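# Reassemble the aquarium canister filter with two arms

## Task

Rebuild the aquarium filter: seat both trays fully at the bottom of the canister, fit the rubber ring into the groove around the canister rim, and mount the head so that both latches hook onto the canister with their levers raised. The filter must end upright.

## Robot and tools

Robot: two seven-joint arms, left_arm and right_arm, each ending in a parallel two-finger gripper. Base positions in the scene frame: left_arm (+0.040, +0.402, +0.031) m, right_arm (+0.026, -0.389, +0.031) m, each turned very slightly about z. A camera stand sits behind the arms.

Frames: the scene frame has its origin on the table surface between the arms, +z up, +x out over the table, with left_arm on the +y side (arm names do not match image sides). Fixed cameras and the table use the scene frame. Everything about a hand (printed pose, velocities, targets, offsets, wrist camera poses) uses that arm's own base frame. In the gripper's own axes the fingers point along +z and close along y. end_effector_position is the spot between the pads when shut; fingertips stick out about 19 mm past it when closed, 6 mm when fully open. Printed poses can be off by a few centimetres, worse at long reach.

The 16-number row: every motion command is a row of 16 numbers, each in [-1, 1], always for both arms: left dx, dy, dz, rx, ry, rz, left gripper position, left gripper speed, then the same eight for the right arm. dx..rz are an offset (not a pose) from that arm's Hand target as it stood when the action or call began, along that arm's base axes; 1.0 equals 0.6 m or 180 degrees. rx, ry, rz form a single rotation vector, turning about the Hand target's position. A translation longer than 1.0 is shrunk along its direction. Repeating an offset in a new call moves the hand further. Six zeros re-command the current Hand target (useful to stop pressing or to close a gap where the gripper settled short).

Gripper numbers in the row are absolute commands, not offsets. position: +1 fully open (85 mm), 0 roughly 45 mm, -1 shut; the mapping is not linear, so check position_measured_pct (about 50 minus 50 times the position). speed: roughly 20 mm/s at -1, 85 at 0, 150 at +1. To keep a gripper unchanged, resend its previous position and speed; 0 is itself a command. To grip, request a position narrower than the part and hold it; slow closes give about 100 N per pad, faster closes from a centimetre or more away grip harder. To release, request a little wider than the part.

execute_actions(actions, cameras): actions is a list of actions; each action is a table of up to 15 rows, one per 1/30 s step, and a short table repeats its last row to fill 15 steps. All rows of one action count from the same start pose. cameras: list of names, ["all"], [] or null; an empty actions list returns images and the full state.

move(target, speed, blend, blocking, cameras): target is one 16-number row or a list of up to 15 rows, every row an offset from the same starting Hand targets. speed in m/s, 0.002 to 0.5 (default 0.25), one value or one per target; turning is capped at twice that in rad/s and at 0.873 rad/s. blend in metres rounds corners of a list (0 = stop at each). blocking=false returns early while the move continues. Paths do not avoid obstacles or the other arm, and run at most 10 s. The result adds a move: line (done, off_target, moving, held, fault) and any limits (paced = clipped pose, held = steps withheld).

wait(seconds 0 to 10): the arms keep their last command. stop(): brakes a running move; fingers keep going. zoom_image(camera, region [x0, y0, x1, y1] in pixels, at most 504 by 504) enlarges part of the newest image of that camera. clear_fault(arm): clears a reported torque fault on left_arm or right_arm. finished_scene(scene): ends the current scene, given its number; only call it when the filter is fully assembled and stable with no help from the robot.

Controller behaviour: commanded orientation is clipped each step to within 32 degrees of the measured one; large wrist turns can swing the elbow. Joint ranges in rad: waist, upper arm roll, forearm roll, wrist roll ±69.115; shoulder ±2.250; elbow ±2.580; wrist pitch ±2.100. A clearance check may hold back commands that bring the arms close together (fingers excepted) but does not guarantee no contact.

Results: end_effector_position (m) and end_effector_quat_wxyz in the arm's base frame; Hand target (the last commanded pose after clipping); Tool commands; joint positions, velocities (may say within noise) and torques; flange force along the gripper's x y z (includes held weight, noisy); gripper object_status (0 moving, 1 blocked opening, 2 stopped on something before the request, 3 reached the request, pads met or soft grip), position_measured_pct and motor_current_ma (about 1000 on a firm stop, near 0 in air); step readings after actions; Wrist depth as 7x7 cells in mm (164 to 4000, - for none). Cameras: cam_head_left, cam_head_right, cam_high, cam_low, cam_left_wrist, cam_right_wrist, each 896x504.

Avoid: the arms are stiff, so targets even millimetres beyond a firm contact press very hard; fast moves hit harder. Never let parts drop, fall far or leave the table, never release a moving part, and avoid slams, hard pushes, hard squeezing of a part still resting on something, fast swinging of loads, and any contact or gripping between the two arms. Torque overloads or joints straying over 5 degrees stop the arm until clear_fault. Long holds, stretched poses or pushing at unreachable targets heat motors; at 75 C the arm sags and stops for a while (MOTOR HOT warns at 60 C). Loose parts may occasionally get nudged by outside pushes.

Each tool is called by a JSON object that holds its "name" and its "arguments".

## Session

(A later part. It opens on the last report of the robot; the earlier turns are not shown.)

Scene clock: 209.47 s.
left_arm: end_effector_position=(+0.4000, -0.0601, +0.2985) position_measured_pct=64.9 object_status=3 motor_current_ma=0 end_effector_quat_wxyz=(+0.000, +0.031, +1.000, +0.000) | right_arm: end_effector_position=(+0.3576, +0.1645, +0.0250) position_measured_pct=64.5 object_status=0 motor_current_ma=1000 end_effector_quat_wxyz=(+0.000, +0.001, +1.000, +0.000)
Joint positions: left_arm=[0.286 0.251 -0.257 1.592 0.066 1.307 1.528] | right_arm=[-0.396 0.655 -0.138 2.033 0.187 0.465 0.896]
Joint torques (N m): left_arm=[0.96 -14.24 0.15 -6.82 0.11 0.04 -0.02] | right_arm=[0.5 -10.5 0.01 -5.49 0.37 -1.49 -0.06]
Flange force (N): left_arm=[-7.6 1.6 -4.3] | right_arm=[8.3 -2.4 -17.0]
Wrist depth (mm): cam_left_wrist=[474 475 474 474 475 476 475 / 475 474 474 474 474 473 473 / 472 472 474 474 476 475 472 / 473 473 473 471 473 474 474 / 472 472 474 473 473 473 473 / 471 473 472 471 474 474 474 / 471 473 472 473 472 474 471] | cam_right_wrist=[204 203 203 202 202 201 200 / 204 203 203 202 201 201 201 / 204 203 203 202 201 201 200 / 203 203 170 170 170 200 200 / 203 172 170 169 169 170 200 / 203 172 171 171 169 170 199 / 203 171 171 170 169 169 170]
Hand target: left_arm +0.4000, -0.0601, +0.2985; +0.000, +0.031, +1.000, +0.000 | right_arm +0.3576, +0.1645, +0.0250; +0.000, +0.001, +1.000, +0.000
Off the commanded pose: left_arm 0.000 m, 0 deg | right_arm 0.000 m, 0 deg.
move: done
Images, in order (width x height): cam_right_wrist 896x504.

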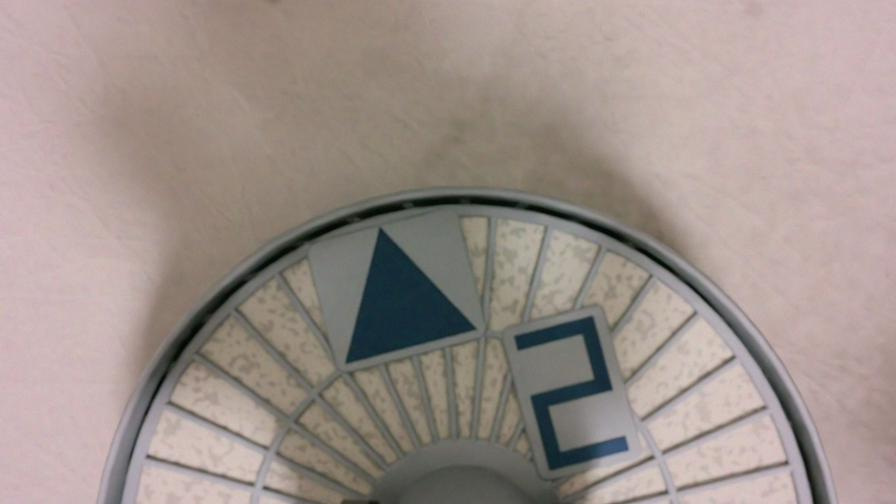

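{"name": "move", "arguments": {"target": [[0,0,0,0,0,0,-0.3,-0.5, 0,0,0.2333,0,0,0,-0.5,-1],[0,0,0,0,0,0,-0.3,-0.5, 0.112,0.36,0.2333,0,0,-0.1061,-0.5,-1]], "speed": [0.12,0.2], "blend": [0.03,0], "cameras": ["cam_right_wrist"]}}

{"name": "zoom_image", "arguments": {"camera": "cam_right_wrist", "region": [120, 120, 480, 400]}}

{"name": "zoom_image", "arguments": {"camera": "cam_right_wrist", "region": [460, 120, 820, 400]}}

Scene clock: 225.93 s.
left_arm: end_effector_position=(+0.4000, -0.0601, +0.2985) position_measured_pct=64.9 object_status=3 motor_current_ma=0 end_effector_quat_wxyz=(+0.000, +0.031, +1.000, +0.000) | right_arm: end_effector_position=(+0.4248, +0.3804, +0.1650) position_measured_pct=64.5 object_status=2 motor_current_ma=1000 end_effector_quat_wxyz=(+0.000, +0.167, +0.986, +0.000)
Joint positions: left_arm=[0.286 0.251 -0.257 1.592 0.066 1.307 1.528] | right_arm=[-0.706 0.732 -0.131 1.239 0.094 1.177 0.397]
Joint torques (N m): left_arm=[0.96 -14.23 0.13 -6.88 0.08 0.01 -0.02] | right_arm=[0.36 -22.39 -0.58 -9.38 0.04 0.31 -0.07]
Flange force (N): left_arm=[-7.5 1.6 -4.3] | right_arm=[2.4 -3.4 3.3]
Wrist depth (mm): cam_left_wrist=[474 476 474 475 474 476 476 / 475 474 475 474 474 474 475 / 475 473 473 473 475 475 476 / 472 472 473 473 472 474 474 / 470 472 473 474 473 474 473 / 470 472 470 473 474 473 474 / 472 470 471 472 472 471 474] | cam_right_wrist=[344 342 342 341 339 339 338 / 343 343 341 340 339 338 338 / 344 342 220 219 219 338 337 / 343 342 170 170 171 214 336 / 342 172 170 169 169 170 336 / 343 172 171 171 169 170 220 / 342 171 171 170 169 169 169]
Hand target: left_arm +0.4000, -0.0601, +0.2985; +0.000, +0.031, +1.000, +0.000 | right_arm +0.4248, +0.3805, +0.1650; +0.000, +0.167, +0.986, +0.000
Off the commanded pose: left_arm 0.000 m, 0 deg | right_arm 0.000 m, 0 deg.
move: done
Images, in order (width x height): cam_right_wrist 896x504.

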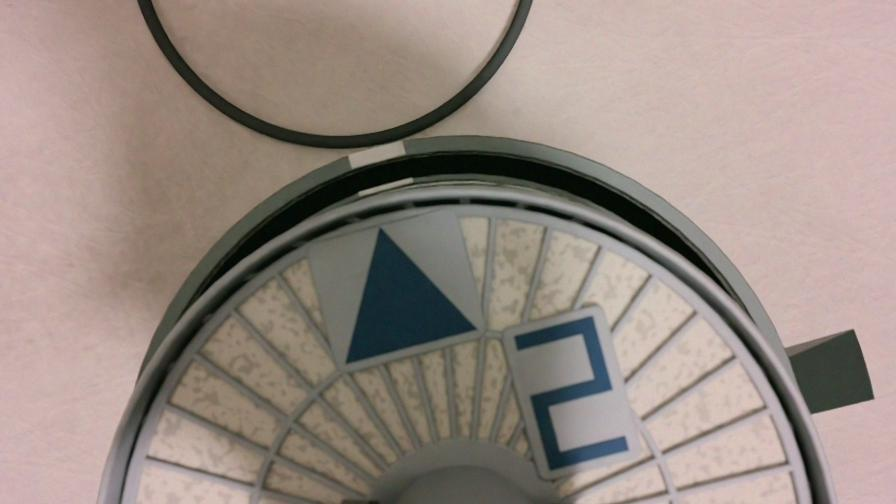

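Scaled by 1.400 from the camera's 896x504 image, which has a finer 1280x720 frame.

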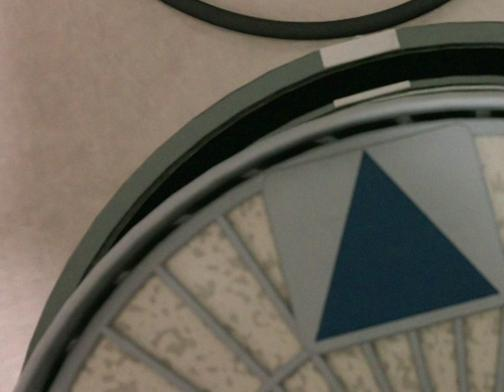

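Scaled by 1.400 from the camera's 896x504 image, which has a finer 1280x720 frame.

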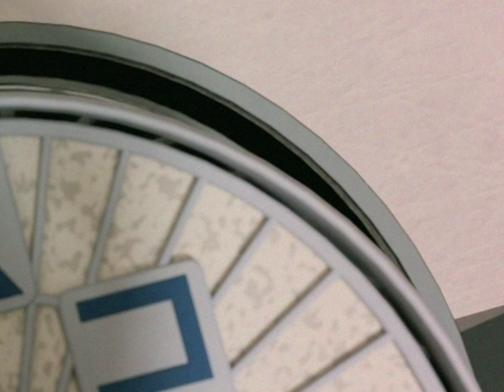

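{"name": "move", "arguments": {"target": [[0,0,0,0,0,0,-0.3,-0.5, -0.0038,0.0023,0,0,0,0,-0.5,-1],[0,0,0,0,0,0,-0.3,-0.5, -0.0038,0.0023,-0.0667,0,0,0,-0.5,-1]], "speed": 0.05, "cameras": ["cam_right_wrist"]}}

Scene clock: 258.33 s.
left_arm: end_effector_position=(+0.4000, -0.0601, +0.2985) position_measured_pct=64.9 object_status=3 motor_current_ma=0 end_effector_quat_wxyz=(+0.000, +0.031, +1.000, +0.000) | right_arm: end_effector_position=(+0.4225, +0.3818, +0.1250) position_measured_pct=64.5 object_status=2 motor_current_ma=1000 end_effector_quat_wxyz=(+0.000, +0.167, +0.986, +0.000)
Joint positions: left_arm=[0.286 0.251 -0.257 1.592 0.066 1.307 1.528] | right_arm=[-0.71 0.773 -0.129 1.296 0.102 1.079 0.386]
Joint torques (N m): left_arm=[0.96 -14.22 0.14 -6.85 0.08 0.02 -0.02] | right_arm=[0.43 -22.52 -0.63 -8.72 0.05 0.24 -0.09]
Flange force (N): left_arm=[-7.6 1.6 -4.3] | right_arm=[1.9 -2.3 2.4]
Wrist depth (mm): cam_left_wrist=[476 475 475 475 475 476 476 / 474 474 474 474 474 474 474 / 473 473 475 474 473 473 473 / 472 473 473 473 474 474 473 / 471 471 474 471 472 472 474 / 473 472 472 471 472 474 472 / 470 471 470 472 470 471 471] | cam_right_wrist=[304 303 302 301 300 299 298 / 304 303 302 301 300 299 298 / 303 302 180 180 179 299 298 / 303 181 170 170 171 178 297 / 303 172 170 169 170 170 297 / 181 172 171 171 169 170 173 / 177 171 171 170 169 170 169]
Hand target: left_arm +0.4000, -0.0601, +0.2985; +0.000, +0.031, +1.000, +0.000 | right_arm +0.4225, +0.3818, +0.1250; +0.000, +0.167, +0.986, +0.000
Off the commanded pose: left_arm 0.000 m, 0 deg | right_arm 0.000 m, 0 deg.
move: done
Images, in order (width x height): cam_right_wrist 896x504.

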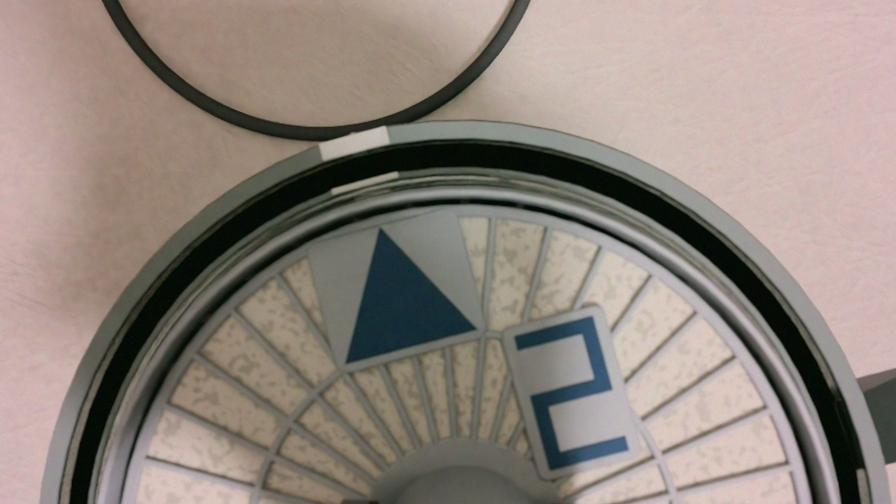

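{"name": "move", "arguments": {"target": [[0,0,0,0,0,0,-0.3,-0.5, 0,0,-0.0917,0,0,0,-0.5,-1]], "speed": 0.04}}

{"name": "move", "arguments": {"target": [[0,0,0,0,0,0,-0.3,-0.5, 0,0,-0.005,0,0,0,-0.5,-1]], "speed": 0.02, "cameras": ["cam_right_wrist"]}}

Scene clock: 264.50 s.
left_arm: end_effector_position=(+0.4000, -0.0601, +0.2985) position_measured_pct=64.9 object_status=3 motor_current_ma=0 end_effector_quat_wxyz=(+0.000, +0.031, +1.000, +0.000) | right_arm: end_effector_position=(+0.4225, +0.3818, +0.0700) position_measured_pct=64.5 object_status=2 motor_current_ma=1000 end_effector_quat_wxyz=(+0.000, +0.167, +0.986, +0.000)
Joint positions: left_arm=[0.286 0.251 -0.257 1.592 0.066 1.307 1.528] | right_arm=[-0.712 0.845 -0.123 1.35 0.113 0.954 0.376]
Joint torques (N m): left_arm=[0.96 -14.23 0.14 -6.83 0.08 0.02 -0.04] | right_arm=[0.23 -22.71 -0.68 -8.28 -0.03 0.17 -0.05]
Flange force (N): left_arm=[-7.6 1.6 -4.4] | right_arm=[2.3 -3.4 1.9]
Wrist depth (mm): cam_left_wrist=[474 474 476 474 475 475 475 / 475 475 474 475 475 475 474 / 474 473 473 473 474 475 472 / 474 472 473 472 474 474 475 / 472 471 472 472 472 474 473 / 472 473 472 470 473 472 473 / 471 472 473 474 472 473 473] | cam_right_wrist=[248 247 247 246 245 244 244 / 248 247 247 245 245 244 243 / 248 - - 245 - - 243 / 247 247 170 170 170 243 243 / 247 172 170 169 169 170 242 / 247 172 171 171 169 170 170 / 247 171 171 170 169 170 169]
Hand target: left_arm +0.4000, -0.0601, +0.2985; +0.000, +0.031, +1.000, +0.000 | right_arm +0.4225, +0.3818, +0.0700; +0.000, +0.167, +0.986, +0.000
Off the commanded pose: left_arm 0.000 m, 0 deg | right_arm 0.000 m, 0 deg.
move: done

Scene clock: 265.20 s.
left_arm: end_effector_position=(+0.4000, -0.0601, +0.2985) position_measured_pct=64.9 object_status=3 motor_current_ma=0 end_effector_quat_wxyz=(+0.000, +0.031, +1.000, +0.000) | right_arm: end_effector_position=(+0.4225, +0.3819, +0.0671) position_measured_pct=64.5 object_status=2 motor_current_ma=1000 end_effector_quat_wxyz=(+0.000, +0.167, +0.986, +0.000)
Joint positions: left_arm=[0.286 0.251 -0.257 1.592 0.066 1.307 1.528] | right_arm=[-0.712 0.849 -0.123 1.352 0.114 0.948 0.376]
Joint torques (N m): left_arm=[0.95 -14.22 0.16 -6.85 0.06 0 -0.02] | right_arm=[-0.38 -16.2 -0.83 -7.18 0.01 -1.21 -0.14]
Flange force (N): left_arm=[-7.6 1.6 -4.4] | right_arm=[3.5 -8.2 -11.3]
Wrist depth (mm): cam_left_wrist=[474 474 474 476 474 474 476 / 475 474 474 474 475 473 474 / 474 474 474 474 474 473 472 / 473 473 473 473 474 474 472 / 471 472 472 471 473 473 473 / 473 471 471 473 473 471 470 / 472 471 472 471 472 471 471] | cam_right_wrist=[245 245 244 243 243 242 241 / 245 245 - 243 - 242 241 / 245 - - 242 - - 241 / 244 244 170 170 170 241 240 / 245 172 170 169 169 170 240 / 245 172 171 171 169 170 - / - 172 171 170 169 169 169]
Hand target: left_arm +0.4000, -0.0601, +0.2985; +0.000, +0.031, +1.000, +0.000 | right_arm +0.4225, +0.3818, +0.0670; +0.000, +0.167, +0.986, +0.000
Off the commanded pose: left_arm 0.000 m, 0 deg | right_arm 0.000 m, 0 deg.
move: done
Images, in order (width x height): cam_right_wrist 896x504.

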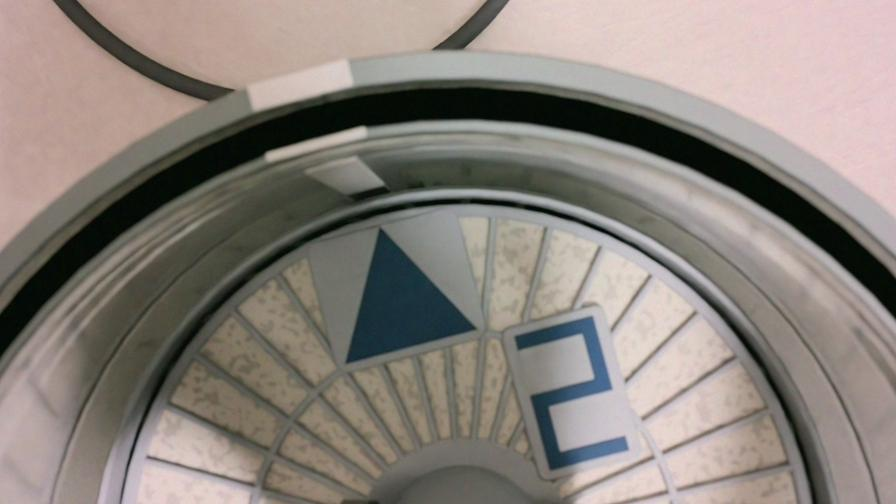

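{"name": "move", "arguments": {"target": [0,0,0,0,0,0,-0.3,-0.5, 0,0,0,0,0,0,0,-0.5]}}

{"name": "move", "arguments": {"target": [[0,0,0,0,0,0,-0.3,-0.5, 0,0,0.2,0,0,0,0,-0.5],[0,0,0,0,0,0,-0.3,-0.5, -0.0985,-0.0043,0.4653,0,0,-0.8933,0,-0.5]], "speed": [0.12,0.25], "blend": [0.03,0], "cameras": ["cam_right_wrist"]}}

{"name": "zoom_image", "arguments": {"camera": "cam_right_wrist", "region": [250, 40, 690, 480]}}

Scene clock: 276.20 s.
left_arm: end_effector_position=(+0.4000, -0.0601, +0.2985) position_measured_pct=64.9 object_status=3 motor_current_ma=0 end_effector_quat_wxyz=(+0.000, +0.031, +1.000, +0.000) | right_arm: end_effector_position=(+0.4224, +0.3818, +0.0669) position_measured_pct=49.8 object_status=0 motor_current_ma=0 end_effector_quat_wxyz=(+0.000, +0.167, +0.986, +0.000)
Joint positions: left_arm=[0.286 0.251 -0.257 1.592 0.066 1.307 1.528] | right_arm=[-0.712 0.849 -0.123 1.352 0.114 0.948 0.376]
Joint torques (N m): left_arm=[0.98 -14.25 0.14 -6.82 0.09 0 -0.02] | right_arm=[0.38 -22.11 -0.6 -7.87 0.03 0.23 -0.04]
Flange force (N): left_arm=[-7.7 1.6 -4.5] | right_arm=[2.3 -3.0 0.8]
Wrist depth (mm): cam_left_wrist=[474 474 474 476 475 475 477 / 474 474 473 475 474 474 474 / 473 473 474 473 473 473 473 / 473 473 473 474 473 474 473 / 472 473 474 474 473 473 472 / 471 472 472 471 471 472 471 / 470 472 471 473 472 471 472] | cam_right_wrist=[245 244 244 243 242 241 241 / 244 244 - 242 - 241 240 / 245 - - 242 - - - / 244 244 169 169 170 240 240 / 244 171 170 169 169 169 240 / 244 171 171 170 168 169 - / - 171 170 169 168 169 168]
Hand target: left_arm +0.4000, -0.0601, +0.2985; +0.000, +0.031, +1.000, +0.000 | right_arm +0.4225, +0.3819, +0.0670; +0.000, +0.167, +0.986, +0.000
Off the commanded pose: left_arm 0.000 m, 0 deg | right_arm 0.000 m, 0 deg.
move: done

Scene clock: 283.27 s.
left_arm: end_effector_position=(+0.4000, -0.0601, +0.2985) position_measured_pct=64.9 object_status=3 motor_current_ma=0 end_effector_quat_wxyz=(+0.000, +0.031, +1.000, +0.000) | right_arm: end_effector_position=(+0.3634, +0.3792, +0.3462) position_measured_pct=49.8 object_status=3 motor_current_ma=0 end_effector_quat_wxyz=(+0.000, +1.000, +0.000, +0.000)
Joint positions: left_arm=[0.286 0.251 -0.257 1.592 0.066 1.307 1.528] | right_arm=[-1.112 0.557 0.521 1.034 -0.267 1.61 -2.239]
Joint torques (N m): left_arm=[0.97 -14.21 0.11 -6.87 0.1 0.02 -0.02] | right_arm=[0.37 -18.6 2.25 -9.33 0.12 0.12 -0.05]
Flange force (N): left_arm=[-7.5 1.6 -4.3] | right_arm=[-3.0 2.3 3.0]
Wrist depth (mm): cam_left_wrist=[475 474 474 475 475 474 476 / 474 476 476 473 475 475 475 / 472 474 471 476 474 474 473 / 470 472 474 473 473 475 475 / 472 471 473 473 472 471 473 / 473 470 473 472 472 473 472 / 471 471 472 471 472 472 473] | cam_right_wrist=[525 523 522 521 520 518 495 / 525 523 522 448 519 517 516 / 524 523 449 449 448 519 516 / 525 523 449 448 448 518 516 / 524 522 450 449 447 518 517 / 522 524 522 446 518 519 518 / 524 522 522 520 518 518 517]
Hand target: left_arm +0.4000, -0.0601, +0.2985; +0.000, +0.031, +1.000, +0.000 | right_arm +0.3634, +0.3793, +0.3462; +0.000, +1.000, +0.000, +0.000
Off the commanded pose: left_arm 0.000 m, 0 deg | right_arm 0.000 m, 0 deg.
move: done
Images, in order (width x height): cam_right_wrist 896x504.

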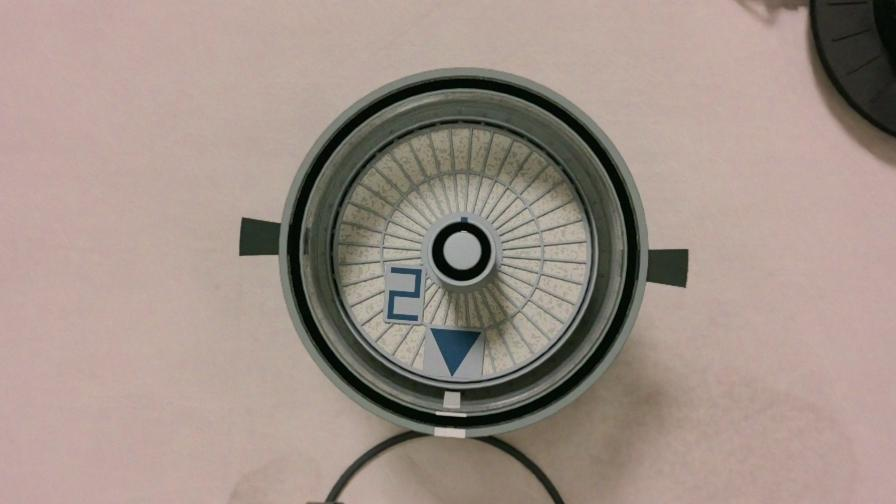

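Scaled by 1.145 from the camera's 896x504 image, which has a finer 1280x720 frame.

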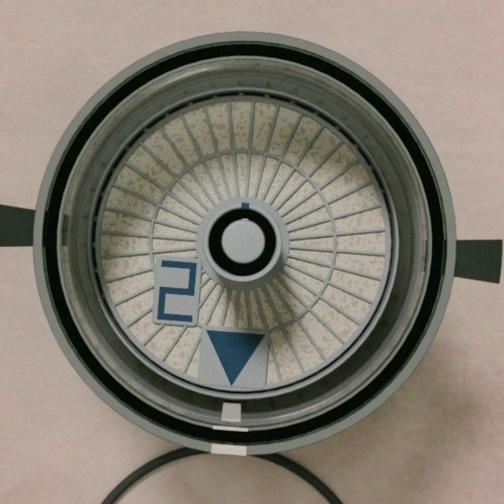

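{"name": "move", "arguments": {"target": [0,0,0,0,0,0,-0.3,-0.5, -0.3117,0.0162,-0.2,0,0,0,-0.42,-0.5], "speed": 0.25, "cameras": ["cam_right_wrist"]}}

{"name": "zoom_image", "arguments": {"camera": "cam_right_wrist", "region": [258, 42, 678, 462]}}

Scene clock: 297.80 s.
left_arm: end_effector_position=(+0.4000, -0.0601, +0.2985) position_measured_pct=64.9 object_status=3 motor_current_ma=0 end_effector_quat_wxyz=(+0.000, +0.031, +1.000, +0.000) | right_arm: end_effector_position=(+0.1764, +0.3890, +0.2262) position_measured_pct=71.0 object_status=3 motor_current_ma=0 end_effector_quat_wxyz=(+0.000, +1.000, +0.000, +0.000)
Joint positions: left_arm=[0.286 0.251 -0.257 1.592 0.066 1.307 1.528] | right_arm=[-1.542 0.381 0.472 1.698 -0.19 1.109 -2.585]
Joint torques (N m): left_arm=[0.95 -14.22 0.15 -6.81 0.11 0 -0.03] | right_arm=[0.35 -14.16 1.67 -8.84 0.13 0.07 -0.02]
Flange force (N): left_arm=[-7.7 1.6 -4.5] | right_arm=[-2.1 3.0 2.1]
Wrist depth (mm): cam_left_wrist=[475 476 474 475 474 476 473 / 473 472 474 475 474 474 475 / 473 474 476 474 474 474 474 / 473 472 473 471 474 475 473 / 472 471 472 471 473 471 473 / 472 473 471 473 473 474 472 / 473 471 470 471 472 473 472] | cam_right_wrist=[405 404 403 401 401 400 400 / 405 404 402 402 400 400 399 / 404 403 402 402 400 400 399 / 404 403 402 402 401 399 398 / 404 402 403 401 400 400 399 / 404 403 402 401 400 400 399 / 404 403 403 401 400 399 398]
Hand target: left_arm +0.4000, -0.0601, +0.2985; +0.000, +0.031, +1.000, +0.000 | right_arm +0.1764, +0.3890, +0.2262; +0.000, +1.000, +0.000, +0.000
Off the commanded pose: left_arm 0.000 m, 0 deg | right_arm 0.000 m, 0 deg.
move: done
Images, in order (width x height): cam_right_wrist 896x504.

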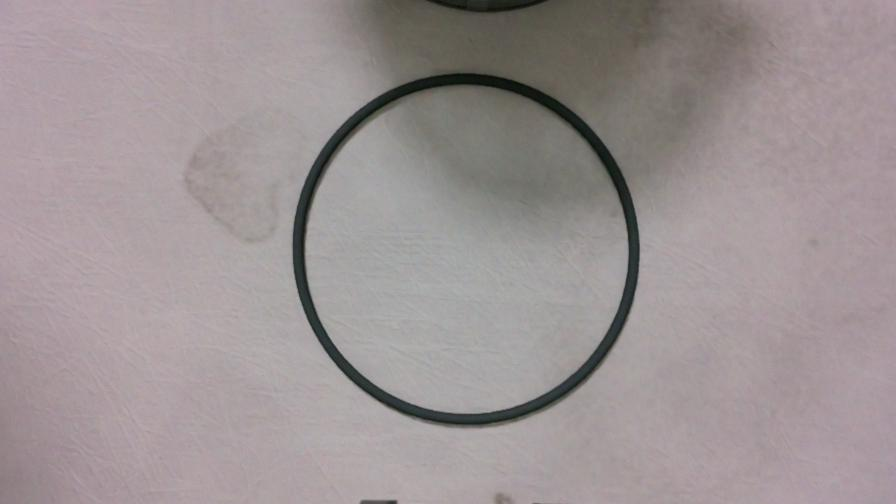

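Scaled by 1.200 from the camera's 896x504 image, which has a finer 1280x720 frame.

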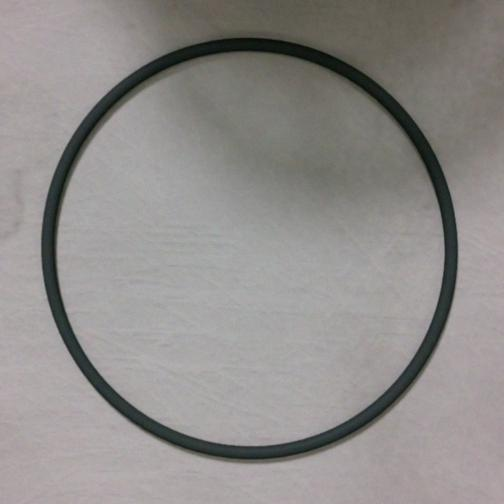

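{"name": "move", "arguments": {"target": [[-0.3268,-0.445,-0.2975,0,0,-0.98,-0.42,-0.5, 0.1012,-0.1285,-0.2,0,0,0,-0.42,-0.5],[-0.3268,-0.445,-0.5025,0,0,-0.98,-0.42,-0.5, 0.1012,-0.1285,-0.382,0,0,0,-0.42,-0.5]], "speed": [0.25,0.08], "cameras": ["cam_left_wrist","cam_right_wrist","cam_high"]}}

Scene clock: 329.53 s.
left_arm: end_effector_position=(+0.2039, -0.3271, -0.0030) position_measured_pct=71.0 object_status=3 motor_current_ma=0 end_effector_quat_wxyz=(+0.000, +1.000, +0.000, +0.000) | right_arm: end_effector_position=(+0.2371, +0.3119, -0.0030) position_measured_pct=71.0 object_status=3 motor_current_ma=0 end_effector_quat_wxyz=(+0.000, +1.000, +0.000, +0.000)
Joint positions: left_arm=[0.767 0.733 0.256 2.079 -0.467 0.385 -0.174] | right_arm=[-1.16 0.738 0.249 2.058 -0.443 0.396 -2.132]
Joint torques (N m): left_arm=[0.92 -17.08 2.12 -1.18 0.09 0 -0.02] | right_arm=[0.41 -16.31 1.68 -3.92 0.12 0.08 -0.08]
Flange force (N): left_arm=[5.7 4.4 1.1] | right_arm=[-2.5 1.6 0.3]
Wrist depth (mm): cam_left_wrist=[174 173 173 173 173 173 173 / 173 173 173 173 173 173 172 / 173 173 173 173 173 173 172 / 173 173 173 173 173 173 172 / 173 173 173 173 173 173 172 / 173 173 173 173 172 172 172 / 173 173 173 172 172 172 172] | cam_right_wrist=[175 174 174 173 173 173 172 / 175 174 174 173 173 173 173 / 174 174 174 173 173 173 172 / 174 174 173 173 173 172 172 / 174 174 174 173 173 172 172 / 174 174 173 173 173 172 172 / 174 174 173 173 173 172 172]
Hand target: left_arm +0.2039, -0.3271, -0.0030; +0.000, +1.000, +0.000, +0.000 | right_arm +0.2371, +0.3119, -0.0030; +0.000, +1.000, +0.000, +0.000
Off the commanded pose: left_arm 0.000 m, 0 deg | right_arm 0.000 m, 0 deg.
move: done
Images, in order (width x height): cam_high 896x504, cam_left_wrist 896x504, cam_right_wrist 896x504.

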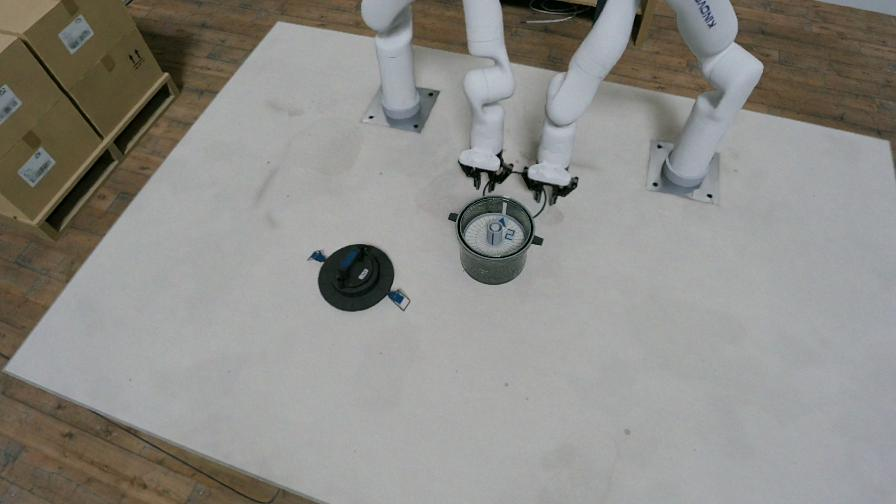

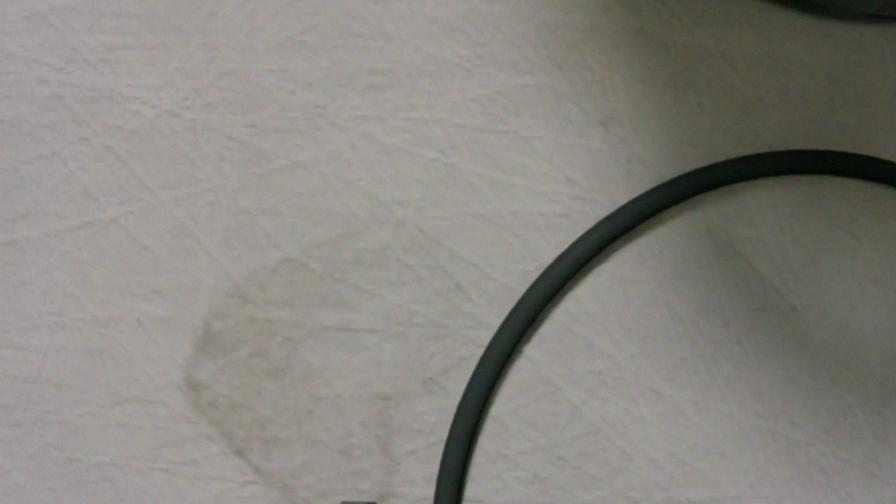

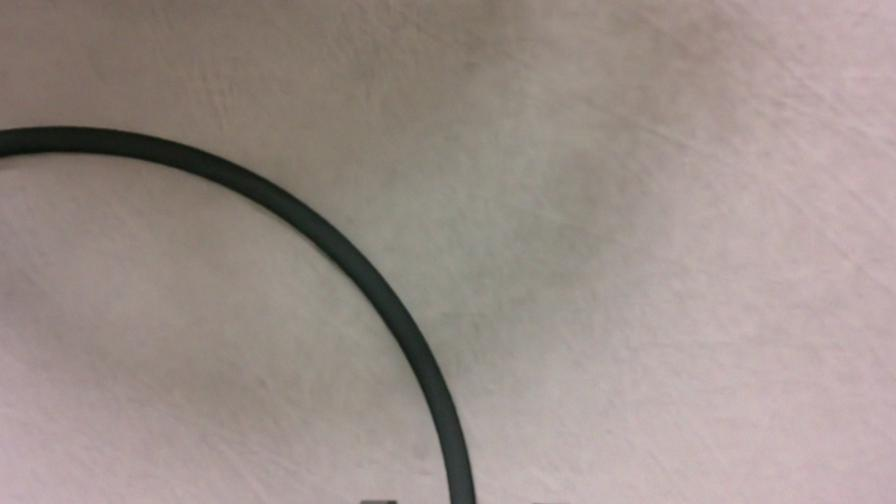

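{"name": "move", "arguments": {"target": [0,0,-0.0075,0,0,0,-0.42,-0.5, 0,0,-0.0092,0,0,0,-0.42,-0.5], "speed": 0.03}}

{"name": "move", "arguments": {"target": [0,0,0,0,0,0,-0.92,-1, 0,0,0,0,0,0,-0.92,-1], "cameras": ["cam_left_wrist","cam_right_wrist"]}}

Scene clock: 353.27 s.
left_arm: end_effector_position=(+0.2039, -0.3271, -0.0075) position_measured_pct=71.0 object_status=3 motor_current_ma=0 end_effector_quat_wxyz=(+0.000, +1.000, +0.000, +0.000) | right_arm: end_effector_position=(+0.2371, +0.3119, -0.0085) position_measured_pct=71.0 object_status=3 motor_current_ma=0 end_effector_quat_wxyz=(+0.000, +1.000, +0.000, +0.000)
Joint positions: left_arm=[0.773 0.743 0.247 2.08 -0.472 0.372 -0.17] | right_arm=[-1.153 0.75 0.239 2.059 -0.448 0.381 -2.127]
Joint torques (N m): left_arm=[0.95 -17.06 2.27 -1.09 0.07 -0.05 -0.01] | right_arm=[0.34 -16.4 1.61 -3.83 0.08 -0.03 -0.11]
Flange force (N): left_arm=[5.6 4.3 1.1] | right_arm=[-2.2 1.7 -0.1]
Wrist depth (mm): cam_left_wrist=[169 169 169 169 169 169 168 / 169 169 168 169 169 168 168 / 169 169 169 168 168 168 168 / 169 168 169 168 168 168 168 / 169 168 168 168 168 168 168 / 168 168 168 168 168 168 168 / 168 168 168 168 168 168 168] | cam_right_wrist=[169 169 168 168 168 167 167 / 169 169 168 168 168 167 167 / 169 169 168 168 168 167 167 / 169 169 168 168 167 167 167 / 169 168 168 168 167 167 167 / 169 168 168 168 167 167 167 / 168 168 168 167 167 167 167]
Hand target: left_arm +0.2039, -0.3271, -0.0075; +0.000, +1.000, +0.000, +0.000 | right_arm +0.2371, +0.3119, -0.0086; +0.000, +1.000, +0.000, +0.000
Off the commanded pose: left_arm 0.000 m, 0 deg | right_arm 0.000 m, 0 deg.
move: done

Scene clock: 354.97 s.
left_arm: end_effector_position=(+0.2039, -0.3271, -0.0075) position_measured_pct=95.7 object_status=0 motor_current_ma=430 end_effector_quat_wxyz=(+0.000, +1.000, +0.000, +0.000) | right_arm: end_effector_position=(+0.2371, +0.3119, -0.0086) position_measured_pct=95.7 object_status=0 motor_current_ma=500 end_effector_quat_wxyz=(+0.000, +1.000, +0.000, +0.000)
Joint positions: left_arm=[0.773 0.743 0.247 2.08 -0.472 0.372 -0.17] | right_arm=[-1.153 0.751 0.239 2.059 -0.448 0.381 -2.127]
Joint torques (N m): left_arm=[0.89 -15.65 1.99 -0.72 0.08 -0.07 -0.01] | right_arm=[0.37 -15.49 1.5 -3.77 0.07 0.02 -0.06]
Flange force (N): left_arm=[5.5 4.4 -2.8] | right_arm=[-2.8 2.1 -2.4]
Wrist depth (mm): cam_left_wrist=[169 169 169 169 169 168 168 / 169 169 169 168 168 168 168 / 169 169 168 169 168 168 168 / 169 168 169 168 168 168 168 / 169 168 168 168 168 168 168 / 169 168 168 168 168 168 168 / 168 168 168 168 168 168 168] | cam_right_wrist=[169 169 168 168 168 167 167 / 169 169 168 168 168 167 167 / 169 169 168 168 167 167 167 / 169 169 168 168 167 167 167 / 169 168 168 168 167 167 166 / 169 168 168 168 167 167 166 / 168 168 168 167 167 167 166]
Hand target: left_arm +0.2039, -0.3271, -0.0075; +0.000, +1.000, +0.000, +0.000 | right_arm +0.2371, +0.3119, -0.0086; +0.000, +1.000, +0.000, +0.000
Off the commanded pose: left_arm 0.000 m, 0 deg | right_arm 0.000 m, 0 deg.
move: done
Images, in order (width x height): cam_left_wrist 896x504, cam_right_wrist 896x504.

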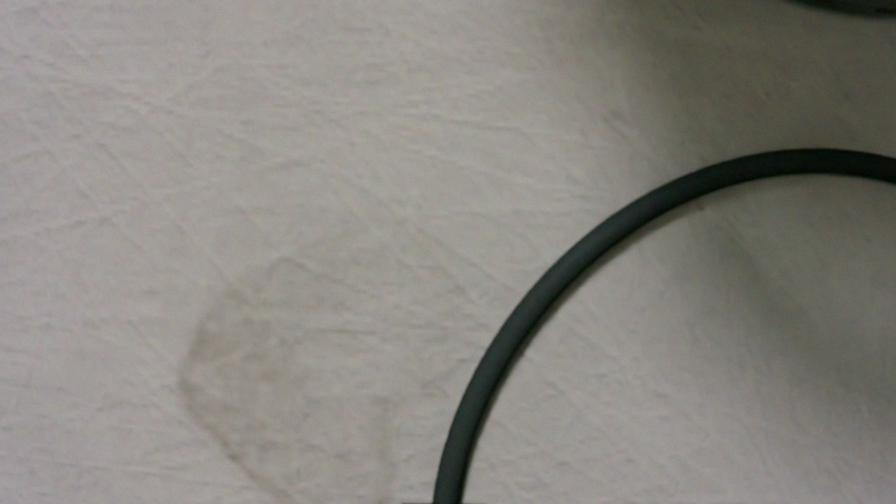

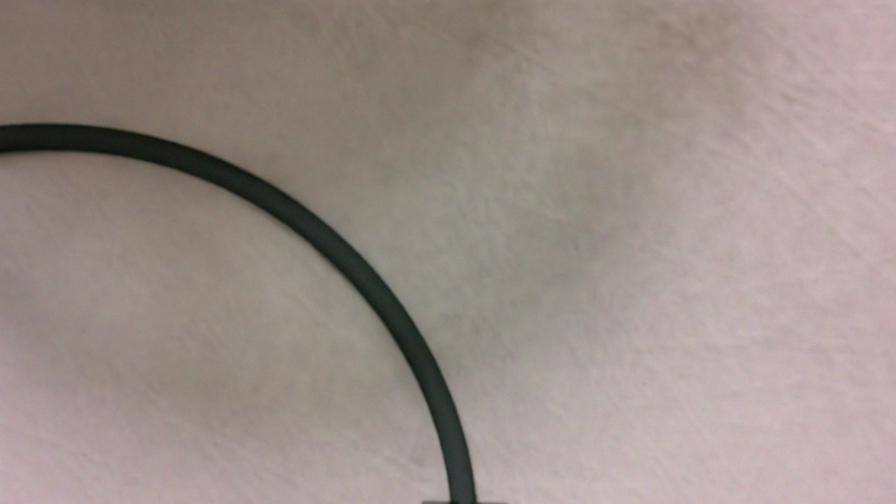

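{"name": "move", "arguments": {"target": [[0,0,0.2792,0,0,0,-0.92,-1, 0,0,0.2793,0,0,0,-0.92,-1],[0.3093,-0.023,0.2792,0,0,0,-0.92,-1, 0.3097,-0.0082,0.2793,0,0,0,-0.92,-1]], "speed": [0.08,0.1], "blend": [0.01,0], "cameras": ["cam_left_wrist","cam_right_wrist","cam_low","cam_head_left","cam_high"]}}

{"name": "zoom_image", "arguments": {"camera": "cam_head_left", "region": [470, 190, 610, 320]}}

{"name": "zoom_image", "arguments": {"camera": "cam_low", "region": [330, 140, 450, 260]}}

Scene clock: 383.77 s.
left_arm: end_effector_position=(+0.3895, -0.3409, +0.1600) position_measured_pct=95.7 object_status=3 motor_current_ma=430 end_effector_quat_wxyz=(+0.000, +1.000, +0.000, +0.000) | right_arm: end_effector_position=(+0.4229, +0.3070, +0.1590) position_measured_pct=95.7 object_status=3 motor_current_ma=510 end_effector_quat_wxyz=(+0.000, +1.000, +0.000, +0.000)
Joint positions: left_arm=[0.412 0.655 0.439 1.482 -0.299 1.072 -0.656] | right_arm=[-0.936 0.667 0.446 1.465 -0.308 1.079 -1.998]
Joint torques (N m): left_arm=[0.99 -20.01 3.21 -5.71 0.06 0.04 -0.06] | right_arm=[-0.04 -19.04 2.66 -8.05 0.08 0.1 -0.04]
Flange force (N): left_arm=[7.4 4.1 -1.7] | right_arm=[-1.9 1.6 1.0]
Wrist depth (mm): cam_left_wrist=[335 335 335 334 334 334 334 / 336 334 334 334 335 334 334 / 335 335 334 334 334 209 214 / 335 335 335 334 178 262 333 / 335 335 333 210 262 263 262 / 335 335 334 221 262 261 262 / 335 334 218 209 261 214 262] | cam_right_wrist=[337 336 335 334 334 333 310 / 337 336 335 335 334 333 313 / 215 215 335 334 333 333 332 / 336 263 262 334 333 332 331 / 264 264 263 261 333 332 331 / 264 262 262 261 333 332 332 / 264 213 263 261 333 332 332]
Hand target: left_arm +0.3895, -0.3409, +0.1600; +0.000, +1.000, +0.000, +0.000 | right_arm +0.4229, +0.3070, +0.1590; +0.000, +1.000, +0.000, +0.000
Off the commanded pose: left_arm 0.000 m, 0 deg | right_arm 0.000 m, 0 deg.
move: done
Images, in order (width x height): cam_head_left 896x504, cam_high 896x504, cam_low 896x504, cam_left_wrist 896x504, cam_right_wrist 896x504.

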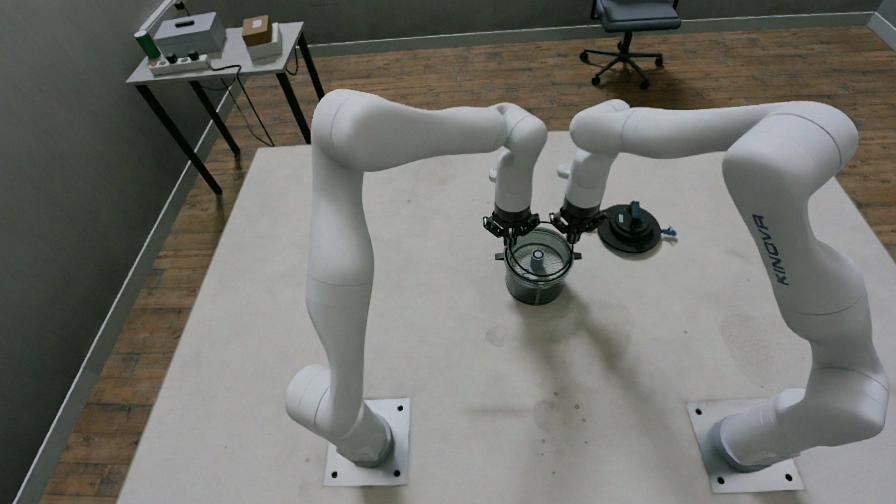

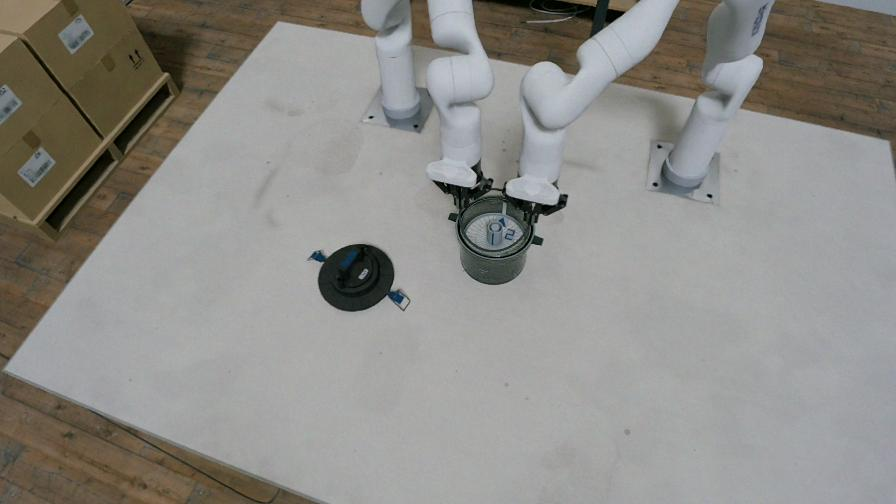

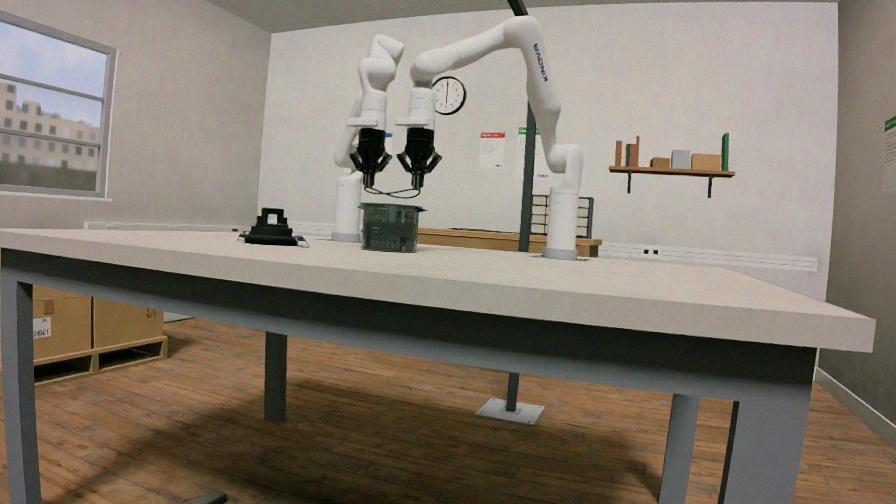

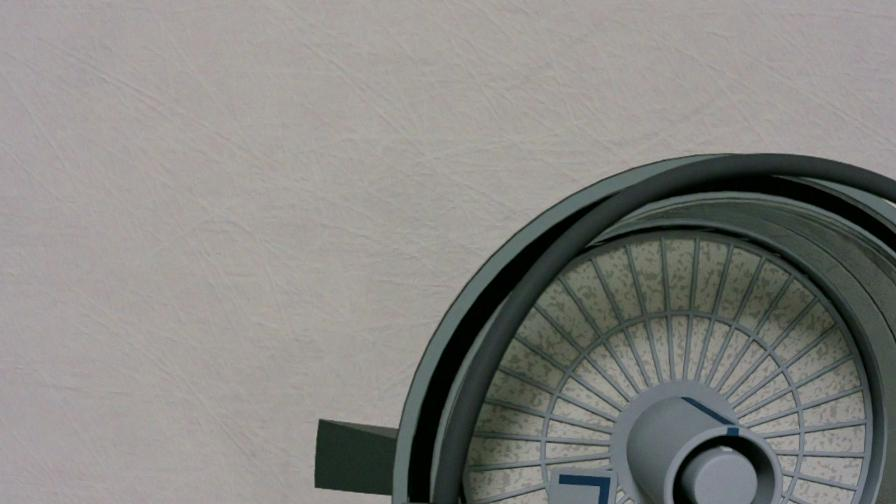

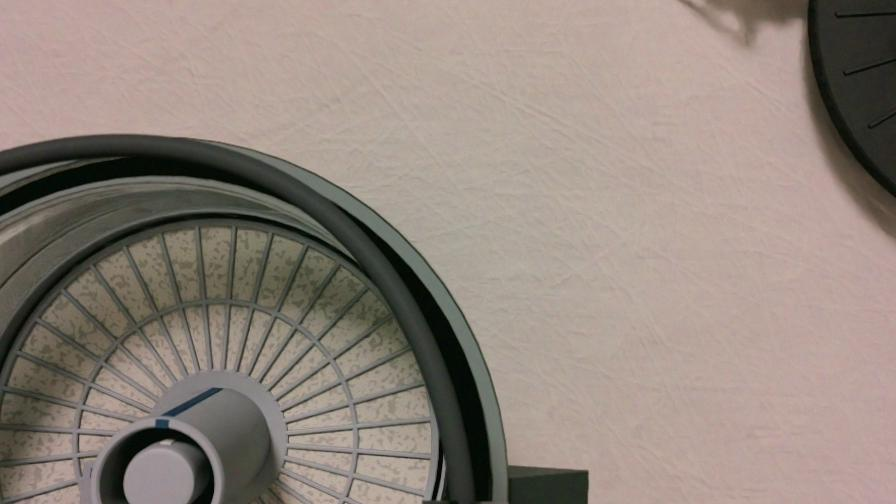

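Scaled by 3.600 from the camera's 896x504 image, which has a finer 1280x720 frame.

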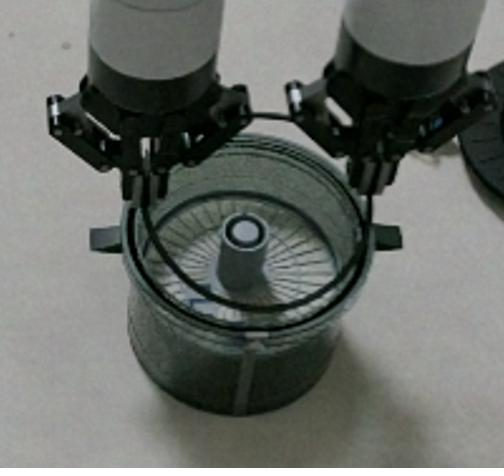

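Scaled by 4.200 from the camera's 896x504 image, which has a finer 1280x720 frame.

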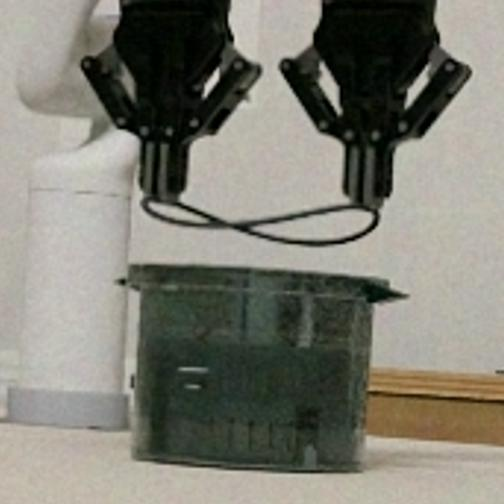

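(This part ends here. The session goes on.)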